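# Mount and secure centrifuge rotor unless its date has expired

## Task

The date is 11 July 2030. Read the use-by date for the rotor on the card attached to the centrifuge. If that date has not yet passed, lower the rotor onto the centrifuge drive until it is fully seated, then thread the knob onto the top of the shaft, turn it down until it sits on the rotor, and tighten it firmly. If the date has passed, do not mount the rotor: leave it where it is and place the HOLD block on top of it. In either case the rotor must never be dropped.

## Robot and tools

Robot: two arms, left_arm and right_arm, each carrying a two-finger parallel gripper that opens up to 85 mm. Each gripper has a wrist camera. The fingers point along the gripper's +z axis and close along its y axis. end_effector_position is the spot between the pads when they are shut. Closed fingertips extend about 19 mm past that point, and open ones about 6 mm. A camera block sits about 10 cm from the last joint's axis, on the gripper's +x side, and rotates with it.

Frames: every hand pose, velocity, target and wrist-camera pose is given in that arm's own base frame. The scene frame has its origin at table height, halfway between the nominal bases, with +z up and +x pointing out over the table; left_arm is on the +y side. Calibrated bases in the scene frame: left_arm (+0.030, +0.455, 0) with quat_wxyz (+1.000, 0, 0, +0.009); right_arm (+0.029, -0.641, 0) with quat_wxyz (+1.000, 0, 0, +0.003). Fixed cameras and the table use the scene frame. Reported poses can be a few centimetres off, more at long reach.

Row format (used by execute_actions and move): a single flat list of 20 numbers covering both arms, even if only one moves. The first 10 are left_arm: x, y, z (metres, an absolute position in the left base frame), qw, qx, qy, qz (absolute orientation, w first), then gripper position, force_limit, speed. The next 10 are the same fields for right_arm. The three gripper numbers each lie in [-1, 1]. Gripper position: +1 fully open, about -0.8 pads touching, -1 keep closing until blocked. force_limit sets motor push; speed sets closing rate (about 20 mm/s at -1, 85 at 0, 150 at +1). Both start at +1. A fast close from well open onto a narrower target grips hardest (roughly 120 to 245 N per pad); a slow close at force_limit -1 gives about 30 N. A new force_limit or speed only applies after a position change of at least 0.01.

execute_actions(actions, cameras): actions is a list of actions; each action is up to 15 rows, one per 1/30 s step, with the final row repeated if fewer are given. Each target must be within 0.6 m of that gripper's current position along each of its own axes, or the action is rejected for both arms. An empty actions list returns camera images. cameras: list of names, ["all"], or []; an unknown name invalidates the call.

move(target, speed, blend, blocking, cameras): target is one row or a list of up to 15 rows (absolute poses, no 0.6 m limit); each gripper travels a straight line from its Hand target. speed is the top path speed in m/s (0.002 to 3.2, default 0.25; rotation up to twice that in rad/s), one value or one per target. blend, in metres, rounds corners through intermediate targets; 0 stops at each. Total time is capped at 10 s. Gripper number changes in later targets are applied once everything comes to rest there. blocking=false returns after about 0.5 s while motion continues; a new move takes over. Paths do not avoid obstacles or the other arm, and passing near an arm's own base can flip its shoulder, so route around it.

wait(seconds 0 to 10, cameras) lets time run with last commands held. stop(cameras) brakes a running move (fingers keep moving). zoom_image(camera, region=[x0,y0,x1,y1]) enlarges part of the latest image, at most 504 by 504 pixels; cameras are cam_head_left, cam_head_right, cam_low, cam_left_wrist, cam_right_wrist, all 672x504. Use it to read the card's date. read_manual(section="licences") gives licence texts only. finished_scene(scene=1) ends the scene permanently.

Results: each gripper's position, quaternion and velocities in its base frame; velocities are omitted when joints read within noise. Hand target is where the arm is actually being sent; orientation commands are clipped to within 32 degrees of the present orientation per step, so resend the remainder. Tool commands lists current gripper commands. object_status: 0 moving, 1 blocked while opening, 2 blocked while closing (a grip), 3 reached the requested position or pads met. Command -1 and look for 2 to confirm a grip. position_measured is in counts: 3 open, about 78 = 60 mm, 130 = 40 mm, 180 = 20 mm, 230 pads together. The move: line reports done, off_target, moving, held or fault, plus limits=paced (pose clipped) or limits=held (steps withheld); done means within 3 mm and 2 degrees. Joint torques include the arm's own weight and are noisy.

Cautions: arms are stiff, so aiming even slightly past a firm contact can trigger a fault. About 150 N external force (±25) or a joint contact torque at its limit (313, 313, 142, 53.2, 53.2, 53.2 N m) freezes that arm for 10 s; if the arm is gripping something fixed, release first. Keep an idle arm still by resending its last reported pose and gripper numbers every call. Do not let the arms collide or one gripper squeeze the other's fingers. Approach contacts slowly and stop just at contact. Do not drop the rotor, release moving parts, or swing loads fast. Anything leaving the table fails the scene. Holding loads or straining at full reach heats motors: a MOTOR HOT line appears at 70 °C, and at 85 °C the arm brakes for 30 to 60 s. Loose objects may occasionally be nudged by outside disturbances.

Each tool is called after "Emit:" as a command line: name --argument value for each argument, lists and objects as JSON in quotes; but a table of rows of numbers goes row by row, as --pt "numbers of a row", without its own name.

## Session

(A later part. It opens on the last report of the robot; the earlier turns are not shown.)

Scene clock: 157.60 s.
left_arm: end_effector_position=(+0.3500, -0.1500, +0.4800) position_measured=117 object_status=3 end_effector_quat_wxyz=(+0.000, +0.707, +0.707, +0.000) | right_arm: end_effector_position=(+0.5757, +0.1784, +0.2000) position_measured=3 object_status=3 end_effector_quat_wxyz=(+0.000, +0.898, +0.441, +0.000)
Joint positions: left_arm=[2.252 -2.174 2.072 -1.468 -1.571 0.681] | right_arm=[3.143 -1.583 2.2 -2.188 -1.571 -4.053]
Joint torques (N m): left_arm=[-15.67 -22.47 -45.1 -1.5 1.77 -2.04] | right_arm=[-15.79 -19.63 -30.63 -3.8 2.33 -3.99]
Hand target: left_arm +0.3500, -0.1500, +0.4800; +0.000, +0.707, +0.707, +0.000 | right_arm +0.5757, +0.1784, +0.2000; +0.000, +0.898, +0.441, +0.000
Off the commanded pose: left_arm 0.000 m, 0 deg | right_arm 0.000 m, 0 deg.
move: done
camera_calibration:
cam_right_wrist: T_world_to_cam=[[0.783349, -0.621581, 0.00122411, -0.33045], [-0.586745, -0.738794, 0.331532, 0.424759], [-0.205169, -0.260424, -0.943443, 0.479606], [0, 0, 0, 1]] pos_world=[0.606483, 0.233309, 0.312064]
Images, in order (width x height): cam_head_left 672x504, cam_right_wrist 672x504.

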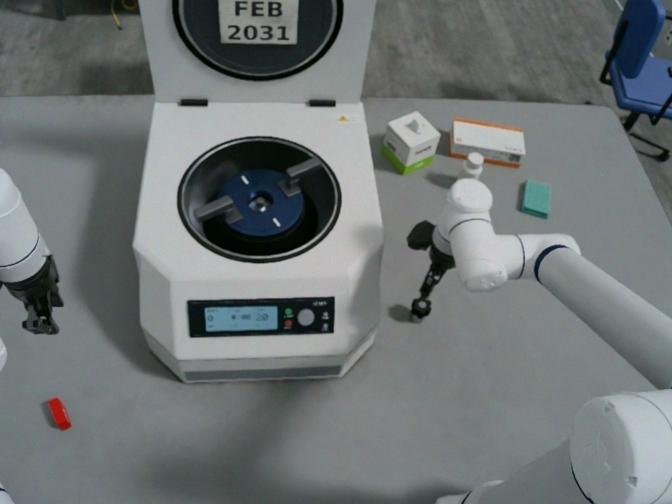

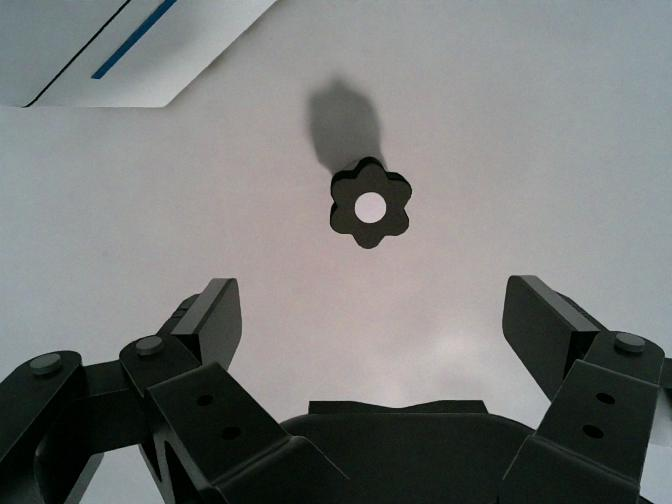

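Emit:
move --target '[0.35,-0.15,0.48,0,0.7071,0.7071,0,0.1,0,-0.9,0.5848,0.1747,0.11,0,-0.8976,-0.4407,0,1,0,0]' --speed 0.15 --cameras '["cam_right_wrist","cam_head_left"]'

Scene clock: 159.17 s.
left_arm: end_effector_position=(+0.3500, -0.1500, +0.4800) position_measured=117 object_status=3 end_effector_quat_wxyz=(+0.000, +0.707, +0.707, +0.000) | right_arm: end_effector_position=(+0.5848, +0.1747, +0.1101) position_measured=3 object_status=3 end_effector_quat_wxyz=(+0.000, +0.898, +0.441, +0.000)
Joint positions: left_arm=[2.252 -2.174 2.072 -1.468 -1.571 0.681] | right_arm=[3.137 -1.449 2.265 -2.386 -1.571 -4.059]
Joint torques (N m): left_arm=[-14.34 -23.01 -45.48 -1.49 1.55 -1.8] | right_arm=[-15.62 -23.09 -25.17 -3.56 2.47 -3.08]
Hand target: left_arm +0.3500, -0.1500, +0.4800; +0.000, +0.707, +0.707, +0.000 | right_arm +0.5848, +0.1747, +0.1100; +0.000, +0.898, +0.441, +0.000
Off the commanded pose: left_arm 0.000 m, 0 deg | right_arm 0.000 m, 0 deg.
move: done
camera_calibration:
cam_right_wrist: T_world_to_cam=[[0.783447, -0.621457, 0.00125218, -0.339862], [-0.586648, -0.738897, 0.331475, 0.457146], [-0.205072, -0.260428, -0.943463, 0.39564], [0, 0, 0, 1]] pos_world=[0.615583, 0.229609, 0.222164]
Images, in order (width x height): cam_head_left 672x504, cam_right_wrist 672x504.

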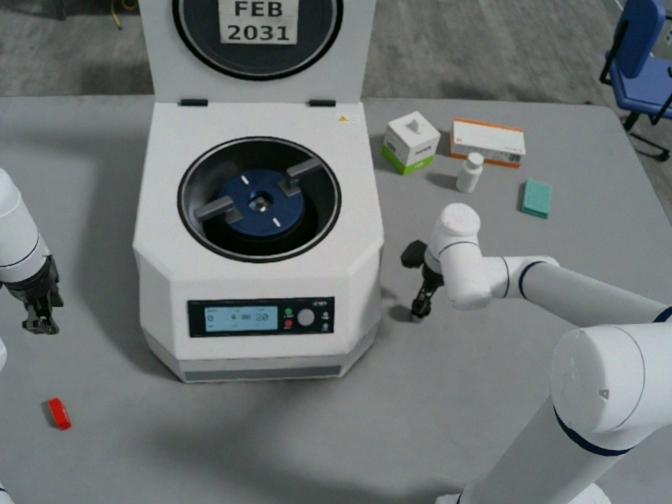

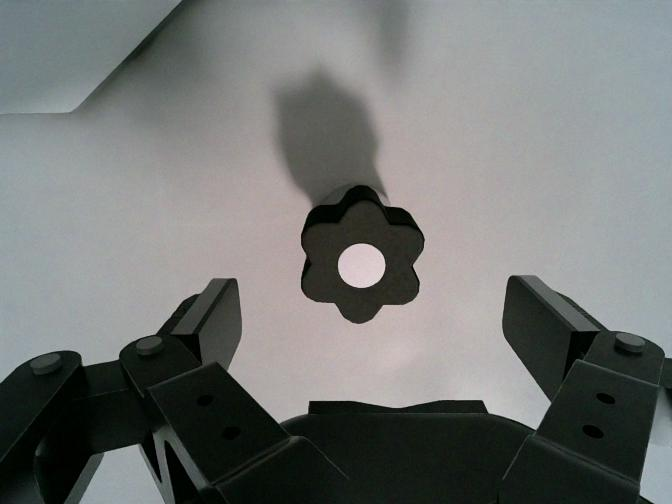

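Emit:
move --pt "0.35 -0.15 0.48 0 0.7071 0.7071 0 0.1 0 -0.9 0.5842 0.1752 0.053 0 -0.8976 -0.4407 0 1 0 0" --speed 0.1 --cameras '["cam_right_wrist","cam_head_left","cam_head_right","cam_low"]'

Emit:
zoom_image --camera "cam_head_left" --region '[370, 240, 470, 340]'

Emit:
zoom_image --camera "cam_head_right" --region '[370, 240, 470, 340]'

Scene clock: 160.90 s.
left_arm: end_effector_position=(+0.3500, -0.1500, +0.4800) position_measured=117 object_status=3 end_effector_quat_wxyz=(+0.000, +0.707, +0.707, +0.000) | right_arm: end_effector_position=(+0.5842, +0.1752, +0.0531) position_measured=3 object_status=3 end_effector_quat_wxyz=(+0.000, +0.898, +0.441, +0.000)
Joint positions: left_arm=[2.252 -2.174 2.072 -1.468 -1.571 0.681] | right_arm=[3.138 -1.356 2.301 -2.516 -1.571 -4.058]
Joint torques (N m): left_arm=[-13.49 -23.53 -45.4 -1.46 1.56 -1.85] | right_arm=[15.26 -27.2 -20.48 -3.57 2.51 2.68]
Hand target: left_arm +0.3500, -0.1500, +0.4800; +0.000, +0.707, +0.707, +0.000 | right_arm +0.5842, +0.1752, +0.0530; +0.000, +0.898, +0.441, +0.000
Off the commanded pose: left_arm 0.000 m, 0 deg | right_arm 0.000 m, 0 deg.
move: done
camera_calibration:
cam_right_wrist: T_world_to_cam=[[0.783447, -0.621457, 0.00125218, -0.33901], [-0.586648, -0.738897, 0.331475, 0.476058], [-0.205072, -0.260428, -0.943463, 0.341869], [0, 0, 0, 1]] pos_world=[0.614983, 0.230109, 0.165164]
Images, in order (width x height): cam_head_left 672x504, cam_head_right 672x504, cam_low 672x504, cam_right_wrist 672x504.

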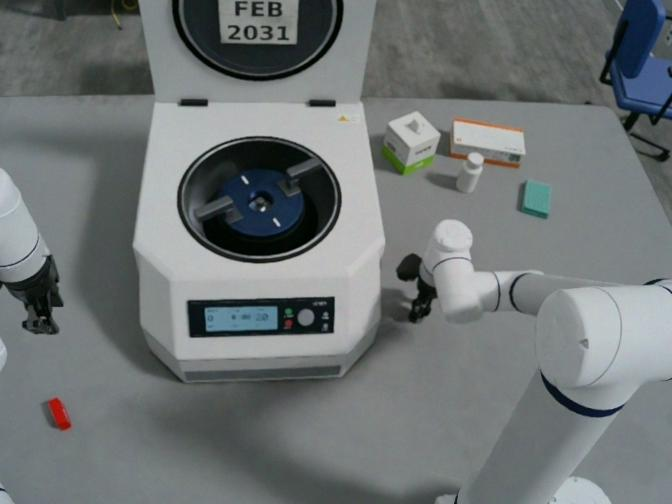

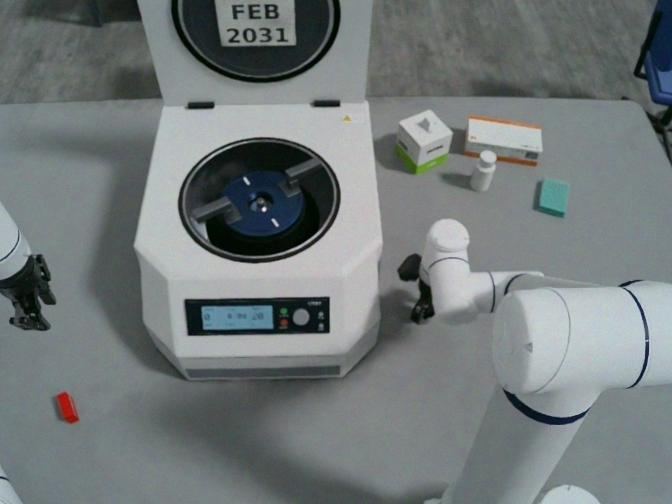

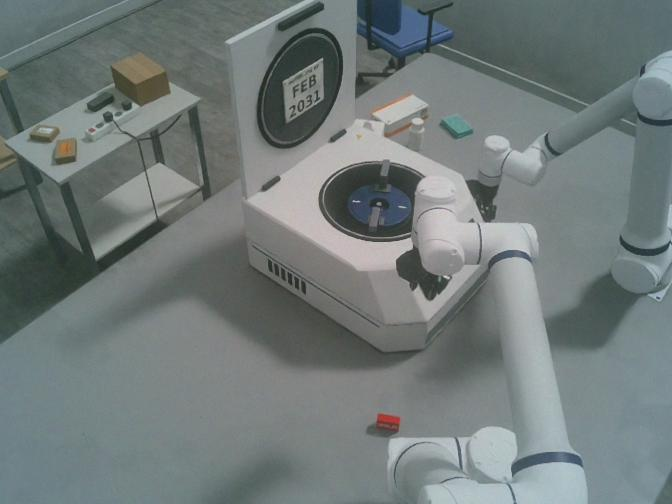

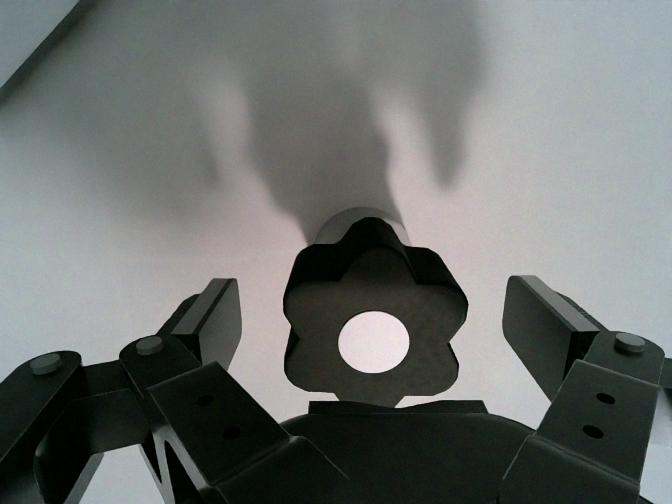

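Scaled by 5.040.

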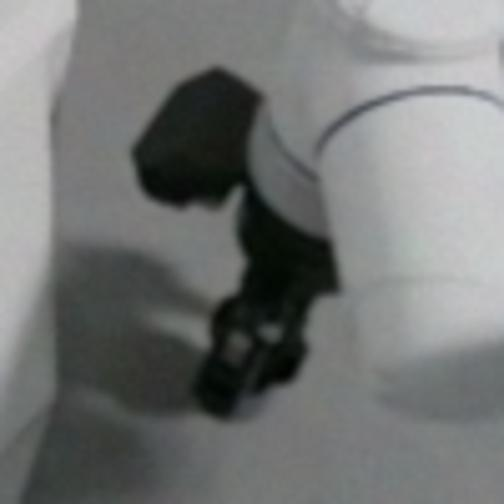

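Scaled by 5.040.

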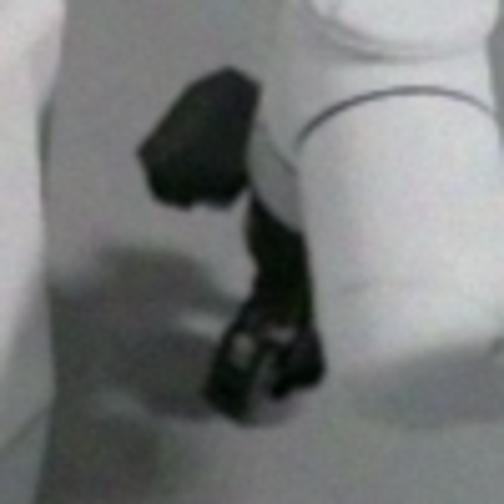

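Emit:
move --pt "0.35 -0.15 0.48 0 0.7071 0.7071 0 0.1 0 -0.9 0.5829 0.1735 0.053 0 -0.8976 -0.4407 0 1 0 0" --pt "0.35 -0.15 0.48 0 0.7071 0.7071 0 0.1 0 -0.9 0.5829 0.1735 0.053 0 -0.8976 -0.4407 0 -1 -0.2 -1" --speed 0.05 --cameras '["cam_right_wrist"]'

Scene clock: 164.30 s.
left_arm: end_effector_position=(+0.3500, -0.1500, +0.4800) position_measured=117 object_status=3 end_effector_quat_wxyz=(+0.000, +0.707, +0.707, +0.000) | right_arm: end_effector_position=(+0.5829, +0.1735, +0.0530) position_measured=108 object_status=0 end_effector_quat_wxyz=(+0.000, +0.898, +0.441, +0.000)
Joint positions: left_arm=[2.252 -2.174 2.072 -1.468 -1.571 0.681] | right_arm=[3.135 -1.358 2.305 -2.518 -1.571 -4.061]
Joint torques (N m): left_arm=[-14.96 -21.55 -44.71 -1.51 1.36 -1.69] | right_arm=[-15.71 -35.72 -20.83 -2.54 2.4 -3.1]
Hand target: left_arm +0.3500, -0.1500, +0.4800; +0.000, +0.707, +0.707, +0.000 | right_arm +0.5829, +0.1735, +0.0530; +0.000, +0.898, +0.441, +0.000
Off the commanded pose: left_arm 0.000 m, 0 deg | right_arm 0.000 m, 0 deg.
move: done
camera_calibration:
cam_right_wrist: T_world_to_cam=[[0.783417, -0.621495, 0.00135262, -0.339038], [-0.586728, -0.738872, 0.33139, 0.47413], [-0.204957, -0.26041, -0.943493, 0.340996], [0, 0, 0, 1]] pos_world=[0.613683, 0.228409, 0.165065]
Images, in order (width x height): cam_right_wrist 672x504.

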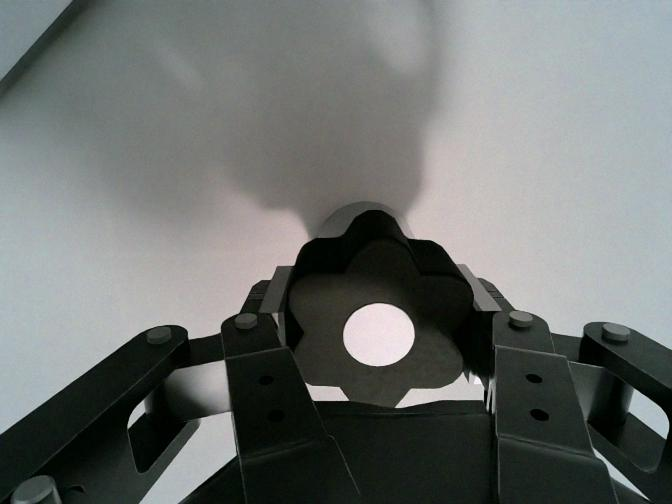

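Emit:
move --pt "0.35 -0.15 0.48 0 0.7071 0.7071 0 0.1 0 -0.9 0.5829 0.1735 0.10 0 -0.8976 -0.4407 0 -1 -0.2 -1" --pt "0.35 -0.15 0.48 0 0.7071 0.7071 0 0.1 0 -0.9 0.5829 0.1735 0.42 0 -0.8976 -0.4407 0 -1 -0.2 -1" --pt "0.35 -0.15 0.48 0 0.7071 0.7071 0 0.1 0 -0.9 0.7255 0.5340 0.42 0 -0.8976 -0.4407 0 -1 -0.2 -1" --speed '[0.1,0.3,0.3]' --blend '[0.02,0.05,0]' --cameras '["all"]'

Emit:
zoom_image --camera "cam_right_wrist" --region '[240, 20, 440, 220]'

Emit:
zoom_image --camera "cam_low" --region '[300, 60, 480, 260]'

Scene clock: 168.33 s.
left_arm: end_effector_position=(+0.3500, -0.1500, +0.4800) position_measured=117 object_status=3 end_effector_quat_wxyz=(+0.000, +0.707, +0.707, +0.000) | right_arm: end_effector_position=(+0.7255, +0.5339, +0.4200) position_measured=108 object_status=2 end_effector_quat_wxyz=(+0.000, +0.898, +0.441, +0.000)
Joint positions: left_arm=[2.252 -2.174 2.072 -1.468 -1.571 0.681] | right_arm=[3.578 -1.241 1.376 -1.706 -1.571 -3.618]
Joint torques (N m): left_arm=[-14.51 -22.91 -45.7 -1.56 1.66 -1.69] | right_arm=[12.65 -50.99 -54.43 -0.96 -2.42 3.19]
Hand target: left_arm +0.3500, -0.1500, +0.4800; +0.000, +0.707, +0.707, +0.000 | right_arm +0.7255, +0.5340, +0.4200; +0.000, +0.898, +0.441, +0.000
Off the commanded pose: left_arm 0.000 m, 0 deg | right_arm 0.000 m, 0 deg.
move: done
camera_calibration:
cam_left_wrist: T_world_to_cam=[[0.999814, 0.00365888, -0.0189207, -0.328331], [0.00989516, -0.93997, 0.341112, -0.291522], [-0.0165368, -0.341236, -0.939832, 0.531341], [0, 0, 0, 1]] pos_world=[0.339942, -0.0915084, 0.592601]
cam_right_wrist: T_world_to_cam=[[0.783447, -0.621457, 0.00125343, -0.227255], [-0.586655, -0.738905, 0.331444, 0.702402], [-0.205052, -0.260404, -0.943474, 0.810395], [0, 0, 0, 1]] pos_world=[0.756283, 0.588809, 0.532065]

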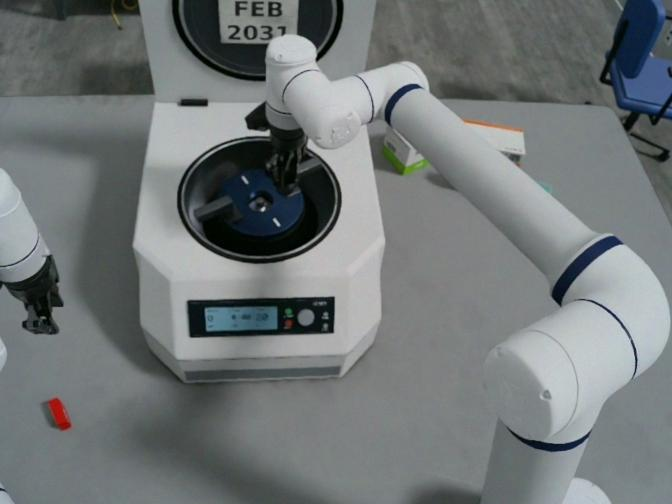

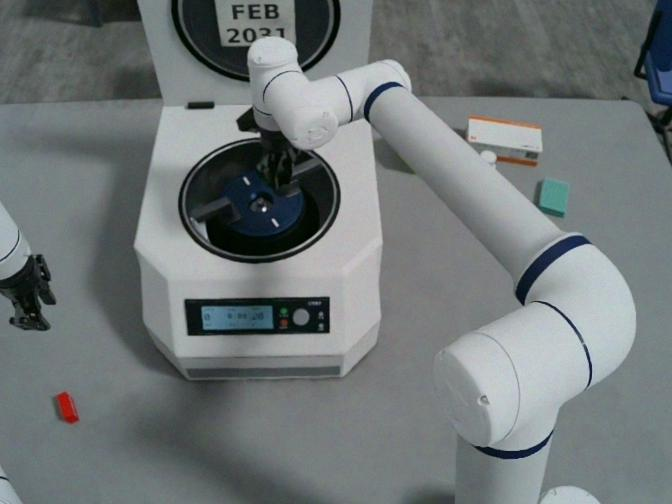

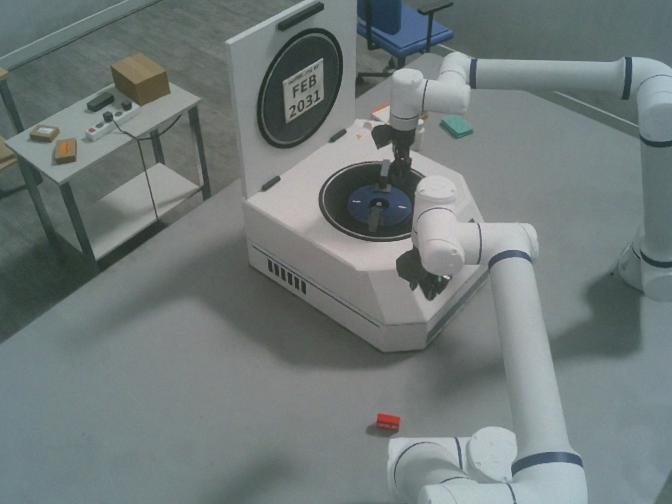

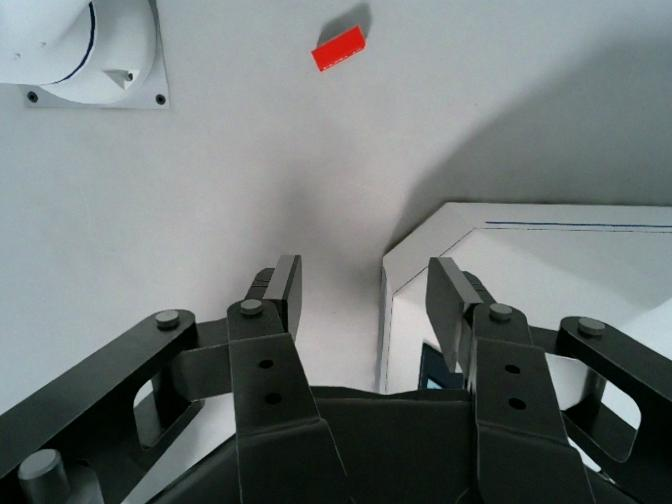

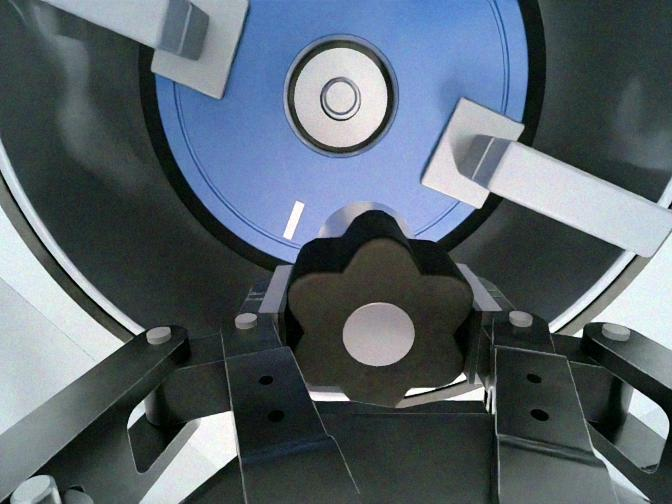

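Scaled by 2.520.

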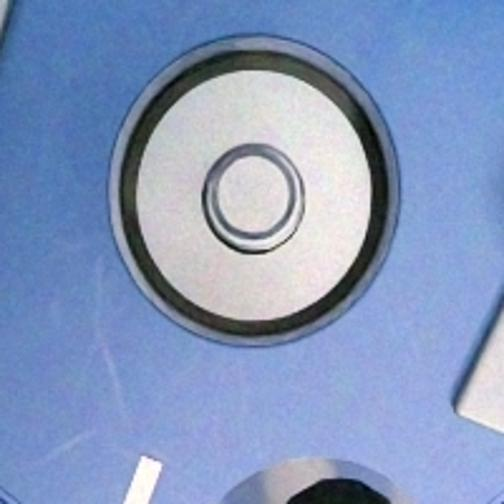

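Scaled by 2.520.

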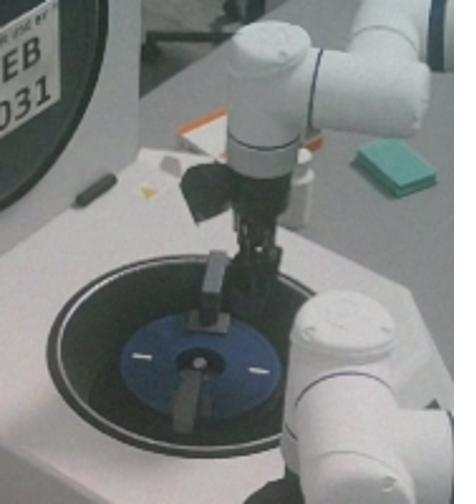

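Emit:
move --pt "0.35 -0.15 0.48 0 0.7071 0.7071 0 0.1 0 -0.9 0.7590 0.5931 0.42 0 -0.8976 -0.4407 0 -1 -0.2 -1" --pt "0.35 -0.15 0.48 0 0.7071 0.7071 0 0.1 0 -0.9 0.7590 0.5931 0.352 0 -0.8976 -0.4407 0 -1 -0.2 -1" --speed '[0.2,0.1]' --cameras '["all"]'

Emit:
zoom_image --camera "cam_head_left" --region '[200, 130, 330, 240]'

Emit:
zoom_image --camera "cam_head_right" --region '[200, 130, 330, 240]'

Emit:
zoom_image --camera "cam_low" --region '[320, 140, 440, 240]'

Scene clock: 171.70 s.
left_arm: end_effector_position=(+0.3500, -0.1500, +0.4800) position_measured=117 object_status=3 end_effector_quat_wxyz=(+0.000, +0.707, +0.707, +0.000) | right_arm: end_effector_position=(+0.7590, +0.5931, +0.3522) position_measured=108 object_status=2 end_effector_quat_wxyz=(+0.000, +0.898, +0.441, +0.000)
Joint positions: left_arm=[2.252 -2.174 2.072 -1.468 -1.571 0.681] | right_arm=[3.62 -1.117 1.321 -1.775 -1.571 -3.576]
Joint torques (N m): left_arm=[-14.34 -22.66 -45.48 -1.65 1.43 -1.75] | right_arm=[11.7 -58.13 -42 -4.19 -1.49 2.94]
Hand target: left_arm +0.3500, -0.1500, +0.4800; +0.000, +0.707, +0.707, +0.000 | right_arm +0.7590, +0.5931, +0.3520; +0.000, +0.898, +0.441, +0.000
Off the commanded pose: left_arm 0.000 m, 0 deg | right_arm 0.000 m, 0 deg.
move: done
camera_calibration:
cam_left_wrist: T_world_to_cam=[[0.999814, 0.00365888, -0.0189207, -0.328331], [0.00989516, -0.93997, 0.341112, -0.291522], [-0.0165368, -0.341236, -0.939832, 0.531341], [0, 0, 0, 1]] pos_world=[0.339942, -0.0915084, 0.592601]
cam_right_wrist: T_world_to_cam=[[0.783447, -0.621457, 0.00125218, -0.216624], [-0.586648, -0.738897, 0.331475, 0.788245], [-0.205072, -0.260428, -0.943463, 0.768739], [0, 0, 0, 1]] pos_world=[0.789783, 0.648009, 0.464264]

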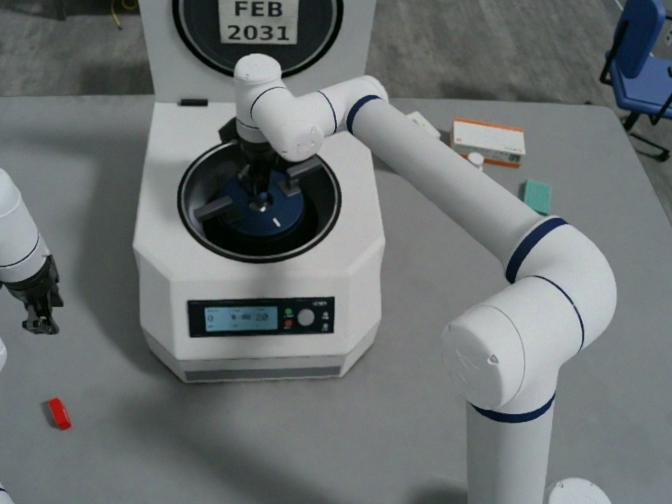

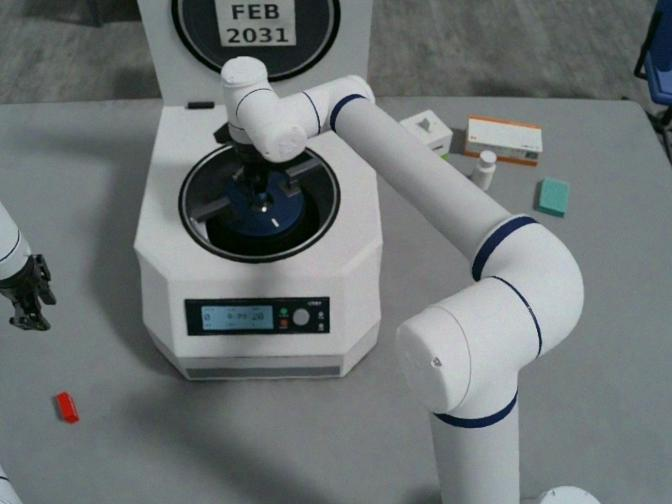

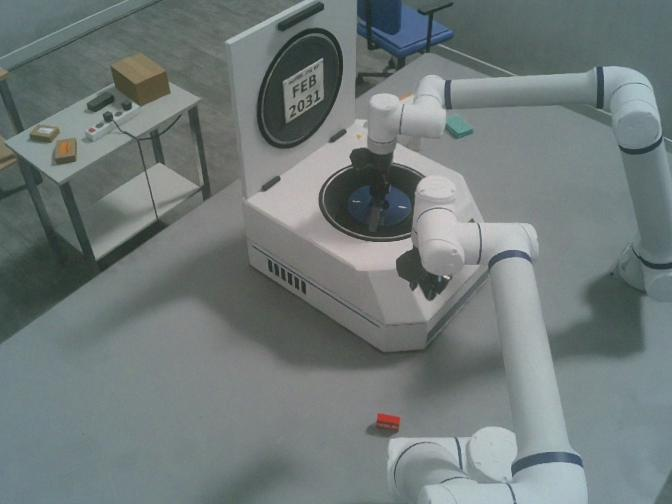

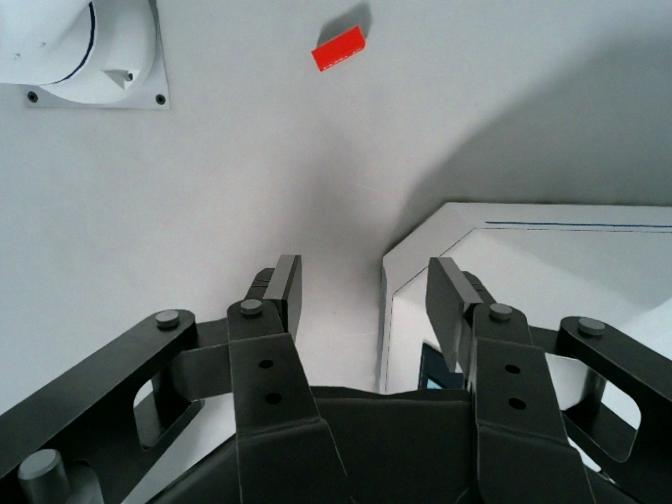

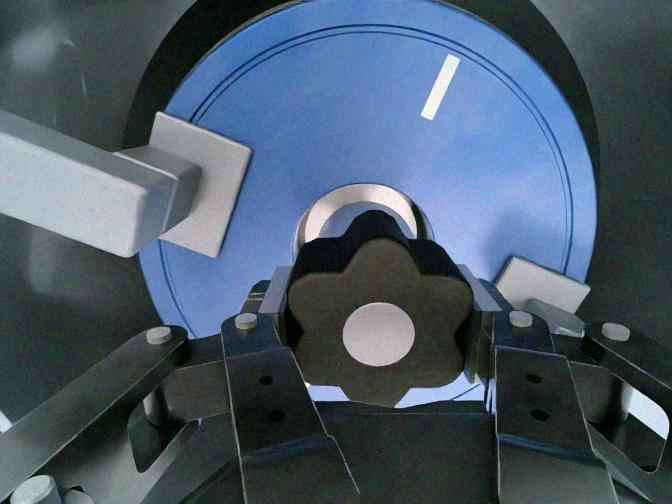

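Scaled by 3.877.

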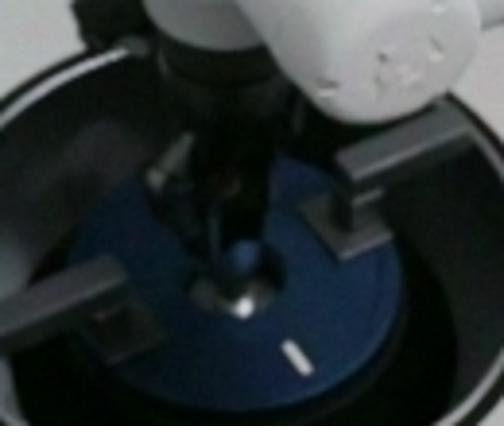

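Scaled by 3.877.

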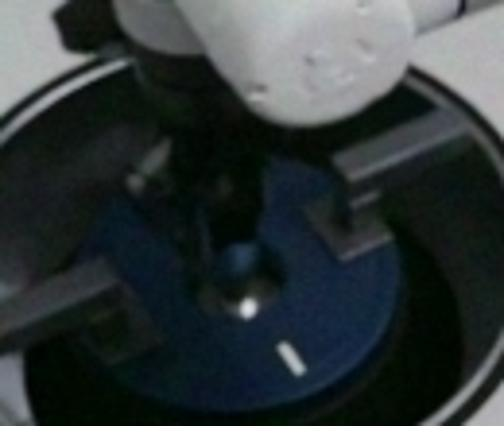

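Scaled by 4.200.

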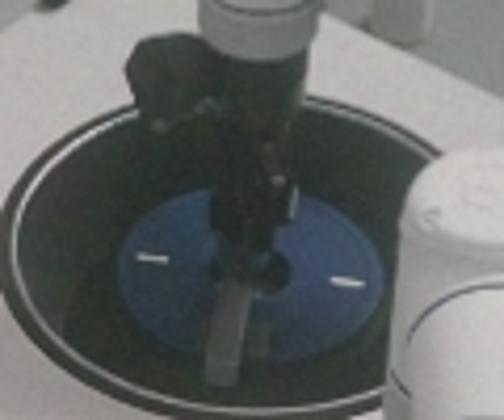

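Emit:
zoom_image --camera "cam_right_wrist" --region '[270, 160, 470, 280]'

Scaled by 2.520.

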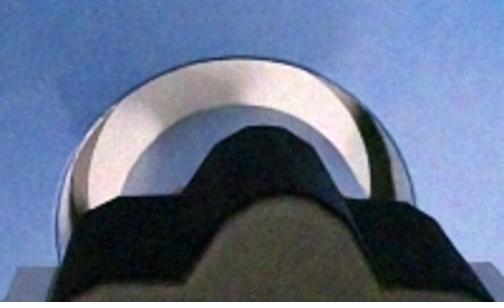

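Emit:
move --target '[0.35,-0.15,0.48,0,0.7071,0.7071,0,0.1,0,-0.9,0.7568,0.5912,0.352,0,-0.8976,-0.4407,0,-1,-0.2,-1]' --speed 0.1 --cameras '["cam_right_wrist"]'

Emit:
zoom_image --camera "cam_right_wrist" --region '[270, 160, 470, 280]'

Scene clock: 173.77 s.
left_arm: end_effector_position=(+0.3500, -0.1500, +0.4800) position_measured=117 object_status=3 end_effector_quat_wxyz=(+0.000, +0.707, +0.707, +0.000) | right_arm: end_effector_position=(+0.7568, +0.5912, +0.3520) position_measured=108 object_status=2 end_effector_quat_wxyz=(+0.000, +0.898, +0.441, +0.000)
Joint positions: left_arm=[2.252 -2.174 2.072 -1.468 -1.571 0.681] | right_arm=[3.619 -1.122 1.329 -1.778 -1.571 -3.577]
Joint torques (N m): left_arm=[-14.12 -21.2 -45.12 -1.65 1.55 -1.72] | right_arm=[-15.7 -75.63 -41.43 -4.42 1.44 -3.3]
Hand target: left_arm +0.3500, -0.1500, +0.4800; +0.000, +0.707, +0.707, +0.000 | right_arm +0.7568, +0.5912, +0.3520; +0.000, +0.898, +0.441, +0.000
Off the commanded pose: left_arm 0.000 m, 0 deg | right_arm 0.000 m, 0 deg.
move: done
camera_calibration:
cam_right_wrist: T_world_to_cam=[[0.783447, -0.621457, 0.00125218, -0.216081], [-0.586648, -0.738897, 0.331475, 0.785616], [-0.205072, -0.260428, -0.943463, 0.767604], [0, 0, 0, 1]] pos_world=[0.787583, 0.646109, 0.464064]
Images, in order (width x height): cam_right_wrist 672x504.

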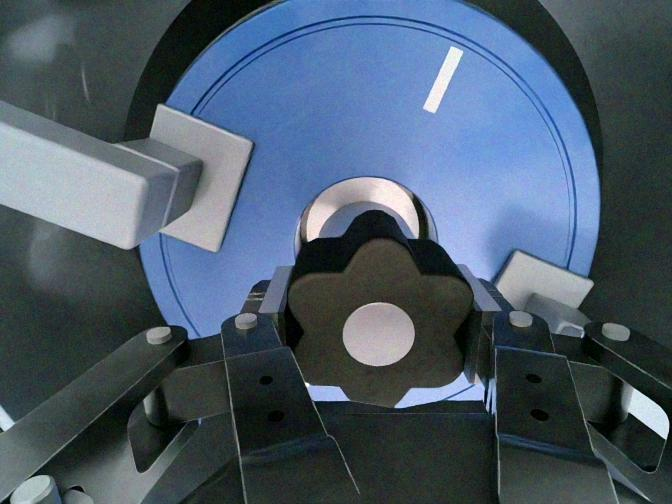

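Scaled by 2.520.

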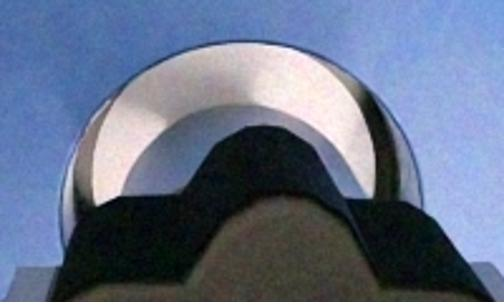

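Emit:
move --target '[0.35,-0.15,0.48,0,0.7071,0.7071,0,0.1,0,-0.9,0.7568,0.5912,0.346,0,-0.8976,-0.4407,0,-1,-0.2,-1]' --speed 0.03

Emit:
move --target '[0.35,-0.15,0.48,0,0.7071,0.7071,0,0.1,0,-0.9,0.7568,0.5912,0.343,0,-0.8976,-0.4407,0,-1,-0.2,-1]' --speed 0.01

Emit:
move --target '[0.35,-0.15,0.48,0,0.7071,0.7071,0,0.1,0,-0.9,0.7568,0.5912,0.341,0,-0.8976,-0.4407,0,-1,-0.2,-1]' --speed 0.01

Scene clock: 174.67 s.
left_arm: end_effector_position=(+0.3500, -0.1500, +0.4800) position_measured=117 object_status=3 end_effector_quat_wxyz=(+0.000, +0.707, +0.707, +0.000) | right_arm: end_effector_position=(+0.7568, +0.5912, +0.3462) position_measured=108 object_status=2 end_effector_quat_wxyz=(+0.000, +0.898, +0.441, +0.000)
Joint positions: left_arm=[2.252 -2.174 2.072 -1.468 -1.571 0.681] | right_arm=[3.619 -1.12 1.336 -1.787 -1.571 -3.577]
Joint torques (N m): left_arm=[-14.49 -21.42 -45.38 -1.65 1.53 -1.7] | right_arm=[-17.34 -58.73 -38.64 -4.38 1.28 -3.08]
Hand target: left_arm +0.3500, -0.1500, +0.4800; +0.000, +0.707, +0.707, +0.000 | right_arm +0.7568, +0.5912, +0.3460; +0.000, +0.898, +0.441, +0.000
Off the commanded pose: left_arm 0.000 m, 0 deg | right_arm 0.000 m, 0 deg.
move: done

Scene clock: 175.37 s.
left_arm: end_effector_position=(+0.3500, -0.1500, +0.4800) position_measured=117 object_status=3 end_effector_quat_wxyz=(+0.000, +0.707, +0.707, +0.000) | right_arm: end_effector_position=(+0.7568, +0.5912, +0.3431) position_measured=108 object_status=2 end_effector_quat_wxyz=(+0.000, +0.898, +0.441, +0.000)
Joint positions: left_arm=[2.252 -2.174 2.072 -1.468 -1.571 0.681] | right_arm=[3.619 -1.119 1.34 -1.792 -1.571 -3.577]
Joint torques (N m): left_arm=[-13.36 -22.11 -45.56 -1.73 1.33 -1.47] | right_arm=[-15.21 -57.79 -40.42 -4.45 1.32 -3.18]
Hand target: left_arm +0.3500, -0.1500, +0.4800; +0.000, +0.707, +0.707, +0.000 | right_arm +0.7568, +0.5912, +0.3430; +0.000, +0.898, +0.441, +0.000
Off the commanded pose: left_arm 0.000 m, 0 deg | right_arm 0.000 m, 0 deg.
move: done

Scene clock: 176.07 s.
left_arm: end_effector_position=(+0.3500, -0.1500, +0.4800) position_measured=117 object_status=3 end_effector_quat_wxyz=(+0.000, +0.707, +0.707, +0.000) | right_arm: end_effector_position=(+0.7568, +0.5912, +0.3411) position_measured=108 object_status=2 end_effector_quat_wxyz=(+0.000, +0.898, +0.441, +0.000)
Joint positions: left_arm=[2.252 -2.174 2.072 -1.468 -1.571 0.681] | right_arm=[3.619 -1.118 1.343 -1.796 -1.571 -3.577]
Joint torques (N m): left_arm=[-14.53 -20.73 -45.26 -1.61 1.18 -1.53] | right_arm=[-15.8 -59.24 -41.01 -4.17 1.39 -3.38]
Hand target: left_arm +0.3500, -0.1500, +0.4800; +0.000, +0.707, +0.707, +0.000 | right_arm +0.7568, +0.5912, +0.3410; +0.000, +0.898, +0.441, +0.000
Off the commanded pose: left_arm 0.000 m, 0 deg | right_arm 0.000 m, 0 deg.
move: done

Continue 1.5 mm steps.

Emit:
move --target '[0.35,-0.15,0.48,0,0.7071,0.7071,0,0.1,0,-0.9,0.7568,0.5912,0.3392,0,-0.8976,-0.4407,0,-1,-0.2,-1]' --speed 0.01

Emit:
move --target '[0.35,-0.15,0.48,0,0.7071,0.7071,0,0.1,0,-0.9,0.7568,0.5912,0.3374,0,-0.8976,-0.4407,0,-1,-0.2,-1]' --speed 0.01

Emit:
move --target '[0.35,-0.15,0.48,0,0.7071,0.7071,0,0.1,0,-0.9,0.7568,0.5912,0.3356,0,-0.8976,-0.4407,0,-1,-0.2,-1]' --speed 0.01 --cameras '["cam_right_wrist","cam_head_left"]'

Emit:
zoom_image --camera "cam_right_wrist" --region '[270, 160, 470, 280]'

Scene clock: 176.97 s.
left_arm: end_effector_position=(+0.3500, -0.1500, +0.4800) position_measured=117 object_status=3 end_effector_quat_wxyz=(+0.000, +0.707, +0.707, +0.000) | right_arm: end_effector_position=(+0.7568, +0.5912, +0.3392) position_measured=108 object_status=2 end_effector_quat_wxyz=(+0.000, +0.898, +0.441, +0.000)
Joint positions: left_arm=[2.252 -2.174 2.072 -1.468 -1.571 0.681] | right_arm=[3.619 -1.117 1.345 -1.798 -1.571 -3.577]
Joint torques (N m): left_arm=[-13.56 -22.08 -45.92 -1.7 1.33 -1.46] | right_arm=[-15.74 -60.78 -40.35 -4.42 1.45 -3.31]
Hand target: left_arm +0.3500, -0.1500, +0.4800; +0.000, +0.707, +0.707, +0.000 | right_arm +0.7568, +0.5912, +0.3392; +0.000, +0.898, +0.441, +0.000
Off the commanded pose: left_arm 0.000 m, 0 deg | right_arm 0.000 m, 0 deg.
move: done

Scene clock: 177.67 s.
left_arm: end_effector_position=(+0.3500, -0.1500, +0.4800) position_measured=117 object_status=3 end_effector_quat_wxyz=(+0.000, +0.707, +0.707, +0.000) | right_arm: end_effector_position=(+0.7568, +0.5912, +0.3375) position_measured=108 object_status=2 end_effector_quat_wxyz=(+0.000, +0.898, +0.441, +0.000)
Joint positions: left_arm=[2.252 -2.174 2.072 -1.468 -1.571 0.681] | right_arm=[3.619 -1.116 1.347 -1.801 -1.571 -3.577]
Joint torques (N m): left_arm=[-14.07 -21.68 -45.46 -1.89 1.29 -1.41] | right_arm=[-16.7 -59.53 -40.62 -3.97 1.87 -3.35]
Hand target: left_arm +0.3500, -0.1500, +0.4800; +0.000, +0.707, +0.707, +0.000 | right_arm +0.7568, +0.5912, +0.3374; +0.000, +0.898, +0.441, +0.000
Off the commanded pose: left_arm 0.000 m, 0 deg | right_arm 0.000 m, 0 deg.
move: done

Scene clock: 178.37 s.
left_arm: end_effector_position=(+0.3500, -0.1500, +0.4800) position_measured=117 object_status=3 end_effector_quat_wxyz=(+0.000, +0.707, +0.707, +0.000) | right_arm: end_effector_position=(+0.7568, +0.5912, +0.3356) position_measured=108 object_status=2 end_effector_quat_wxyz=(+0.000, +0.898, +0.441, +0.000)
Joint positions: left_arm=[2.252 -2.174 2.072 -1.468 -1.571 0.681] | right_arm=[3.619 -1.116 1.349 -1.804 -1.571 -3.577]
Joint torques (N m): left_arm=[-14.89 -20.89 -45.38 -1.52 1.36 -1.67] | right_arm=[-13.76 -56.43 -40.53 -4.15 1.69 -3.41]
Hand target: left_arm +0.3500, -0.1500, +0.4800; +0.000, +0.707, +0.707, +0.000 | right_arm +0.7568, +0.5912, +0.3356; +0.000, +0.898, +0.441, +0.000
Off the commanded pose: left_arm 0.000 m, 0 deg | right_arm 0.000 m, 0 deg.
move: done
camera_calibration:
cam_right_wrist: T_world_to_cam=[[0.783447, -0.621457, 0.00125218, -0.216061], [-0.586648, -0.738897, 0.331475, 0.791052], [-0.205072, -0.260428, -0.943463, 0.752131], [0, 0, 0, 1]] pos_world=[0.787583, 0.646109, 0.447664]
Images, in order (width x height): cam_head_left 672x504, cam_right_wrist 672x504.

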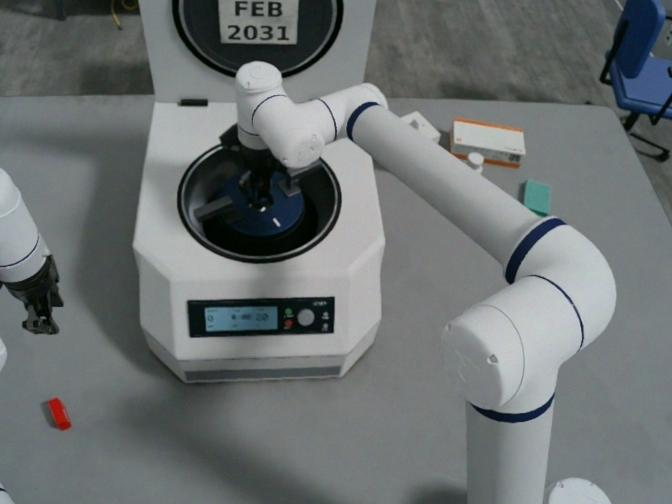

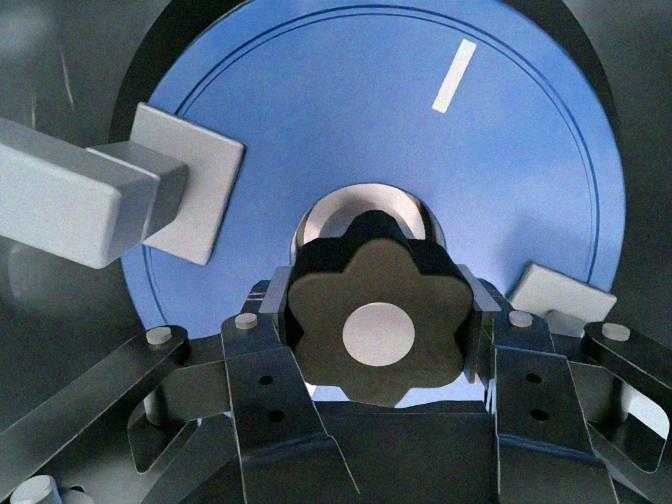

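Scaled by 2.520.

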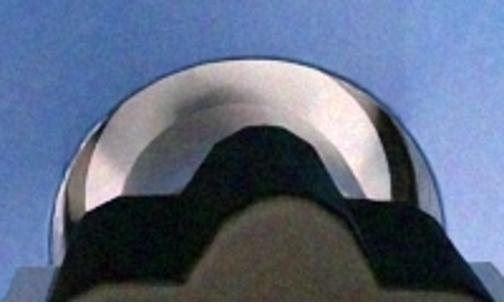

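Emit:
move --target '[0.35,-0.15,0.48,0,0.7071,0.7071,0,0.1,0,-0.9,0.7572,0.5909,0.3336,0,-0.8976,-0.4407,0,-1,-0.2,-1]' --speed 0.01

Emit:
move --target '[0.35,-0.15,0.48,0,0.7071,0.7071,0,0.1,0,-0.9,0.7572,0.5909,0.3318,0,-0.8976,-0.4407,0,-1,-0.2,-1]' --speed 0.01

Emit:
move --target '[0.35,-0.15,0.48,0,0.7071,0.7071,0,0.1,0,-0.9,0.7572,0.5909,0.330,0,-0.8976,-0.4407,0,-1,-0.2,-1]' --speed 0.01

Scene clock: 179.27 s.
left_arm: end_effector_position=(+0.3500, -0.1500, +0.4800) position_measured=117 object_status=3 end_effector_quat_wxyz=(+0.000, +0.707, +0.707, +0.000) | right_arm: end_effector_position=(+0.7572, +0.5909, +0.3337) position_measured=108 object_status=2 end_effector_quat_wxyz=(+0.000, +0.898, +0.441, +0.000)
Joint positions: left_arm=[2.252 -2.174 2.072 -1.468 -1.571 0.681] | right_arm=[3.618 -1.115 1.351 -1.807 -1.571 -3.578]
Joint torques (N m): left_arm=[-14.78 -21.53 -45 -1.88 1.22 -1.56] | right_arm=[-15.71 -55.51 -38.97 -4.13 1.75 -3.66]
Hand target: left_arm +0.3500, -0.1500, +0.4800; +0.000, +0.707, +0.707, +0.000 | right_arm +0.7572, +0.5909, +0.3336; +0.000, +0.898, +0.441, +0.000
Off the commanded pose: left_arm 0.000 m, 0 deg | right_arm 0.000 m, 0 deg.
move: done

Scene clock: 179.97 s.
left_arm: end_effector_position=(+0.3500, -0.1500, +0.4800) position_measured=117 object_status=3 end_effector_quat_wxyz=(+0.000, +0.707, +0.707, +0.000) | right_arm: end_effector_position=(+0.7572, +0.5909, +0.3319) position_measured=108 object_status=2 end_effector_quat_wxyz=(+0.000, +0.898, +0.441, +0.000)
Joint positions: left_arm=[2.252 -2.174 2.072 -1.468 -1.571 0.681] | right_arm=[3.618 -1.114 1.354 -1.81 -1.571 -3.578]
Joint torques (N m): left_arm=[-15.14 -21.97 -45.07 -1.72 1.24 -1.74] | right_arm=[-15.09 -49.84 -34.72 -4.29 1.67 -3.3]
Hand target: left_arm +0.3500, -0.1500, +0.4800; +0.000, +0.707, +0.707, +0.000 | right_arm +0.7572, +0.5909, +0.3318; +0.000, +0.898, +0.441, +0.000
Off the commanded pose: left_arm 0.000 m, 0 deg | right_arm 0.000 m, 0 deg.
move: done

Scene clock: 180.67 s.
left_arm: end_effector_position=(+0.3500, -0.1500, +0.4800) position_measured=117 object_status=3 end_effector_quat_wxyz=(+0.000, +0.707, +0.707, +0.000) | right_arm: end_effector_position=(+0.7572, +0.5909, +0.3301) position_measured=108 object_status=2 end_effector_quat_wxyz=(+0.000, +0.898, +0.441, +0.000)
Joint positions: left_arm=[2.252 -2.174 2.072 -1.468 -1.571 0.681] | right_arm=[3.618 -1.113 1.356 -1.813 -1.571 -3.578]
Joint torques (N m): left_arm=[-13.94 -22.04 -45.35 -1.76 1.23 -1.53] | right_arm=[-12.17 -40.49 -31.7 -3.97 1.58 -3.31]
Hand target: left_arm +0.3500, -0.1500, +0.4800; +0.000, +0.707, +0.707, +0.000 | right_arm +0.7572, +0.5909, +0.3300; +0.000, +0.898, +0.441, +0.000
Off the commanded pose: left_arm 0.000 m, 0 deg | right_arm 0.000 m, 0 deg.
move: done

Emit:
move --target '[0.35,-0.15,0.48,0,0.7071,0.7071,0,0.1,0,-0.9,0.7572,0.5909,0.3296,0,0.6580,-0.7530,0,-1,-0.2,-1]' --speed 0.4 --cameras '["cam_right_wrist"]'

Scene clock: 184.80 s.
left_arm: end_effector_position=(+0.3500, -0.1500, +0.4800) position_measured=117 object_status=3 end_effector_quat_wxyz=(+0.000, +0.707, +0.707, +0.000) | right_arm: end_effector_position=(+0.7572, +0.5909, +0.3295) position_measured=108 object_status=2 end_effector_quat_wxyz=(+0.000, -0.658, +0.753, +0.000)
Joint positions: left_arm=[2.252 -2.174 2.072 -1.468 -1.571 0.681] | right_arm=[3.618 -1.113 1.356 -1.814 -1.571 -0.96]
Joint torques (N m): left_arm=[-14.66 -21.8 -45.63 -1.88 1.26 -1.49] | right_arm=[14.99 -60.39 -44.42 3.83 -2.88 3.08]
Hand target: left_arm +0.3500, -0.1500, +0.4800; +0.000, +0.707, +0.707, +0.000 | right_arm +0.7572, +0.5909, +0.3296; +0.000, -0.658, +0.753, +0.000
Off the commanded pose: left_arm 0.000 m, 0 deg | right_arm 0.000 m, 0 deg.
move: done
camera_calibration:
cam_right_wrist: T_world_to_cam=[[-0.989228, 0.146376, 0.00128218, 0.671986], [0.138524, 0.93326, 0.331417, -0.744065], [0.0473148, 0.328024, -0.943484, 0.207561], [0, 0, 0, 1]] pos_world=[0.757997, 0.527958, 0.441565]
Images, in order (width x height): cam_right_wrist 672x504.

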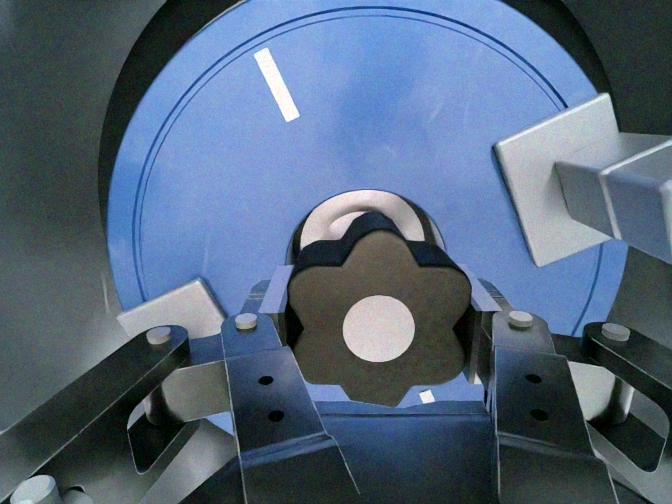

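Emit:
move --target '[0.35,-0.15,0.48,0,0.7071,0.7071,0,0.1,0,-0.9,0.7572,0.5909,0.3290,0,-0.1478,-0.9890,0,-1,-0.2,-1]' --speed 0.4 --cameras '["cam_right_wrist","cam_head_left","cam_low"]'

Scene clock: 188.70 s.
left_arm: end_effector_position=(+0.3500, -0.1500, +0.4800) position_measured=117 object_status=3 end_effector_quat_wxyz=(+0.000, +0.707, +0.707, +0.000) | right_arm: end_effector_position=(+0.7572, +0.5909, +0.3289) position_measured=109 object_status=2 end_effector_quat_wxyz=(+0.000, +0.148, +0.989, +0.000)
Joint positions: left_arm=[2.252 -2.174 2.072 -1.468 -1.571 0.681] | right_arm=[3.618 -1.113 1.357 -1.815 -1.571 0.773]
Joint torques (N m): left_arm=[-14.91 -20.66 -45.43 -2.03 1.33 -1.34] | right_arm=[7.12 -57.92 -48.8 1.54 -4.4 2.51]
Hand target: left_arm +0.3500, -0.1500, +0.4800; +0.000, +0.707, +0.707, +0.000 | right_arm +0.7572, +0.5909, +0.3290; +0.000, +0.148, +0.989, +0.000
Off the commanded pose: left_arm 0.000 m, 0 deg | right_arm 0.000 m, 0 deg.
move: done
camera_calibration:
cam_right_wrist: T_world_to_cam=[[0.304226, 0.952599, 0.00121577, -0.783761], [0.898652, -0.28742, 0.331383, -0.598115], [0.316025, -0.0997228, -0.943496, 0.256288], [0, 0, 0, 1]] pos_world=[0.694944, 0.600257, 0.440965]
Images, in order (width x height): cam_head_left 672x504, cam_low 672x504, cam_right_wrist 672x504.

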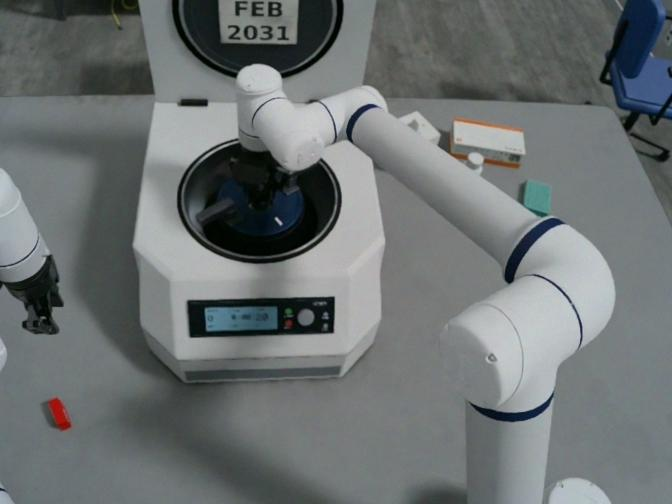

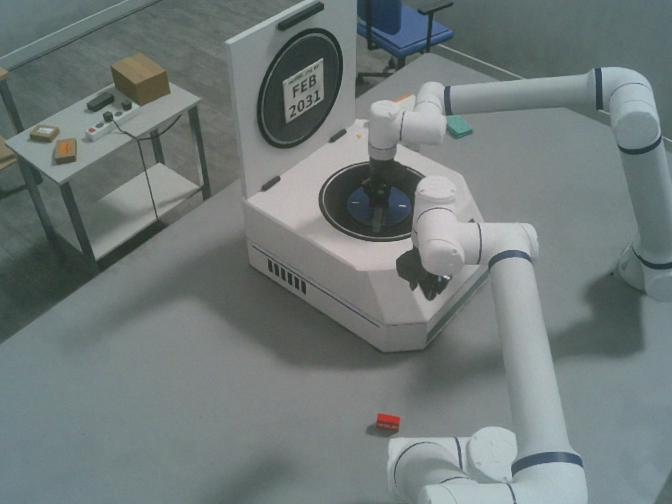

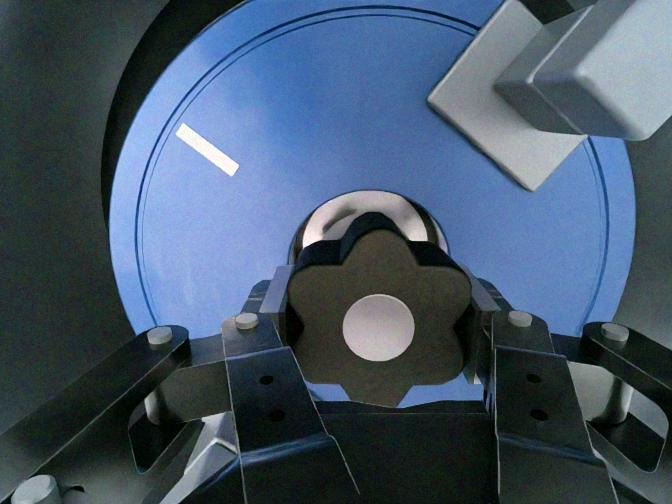

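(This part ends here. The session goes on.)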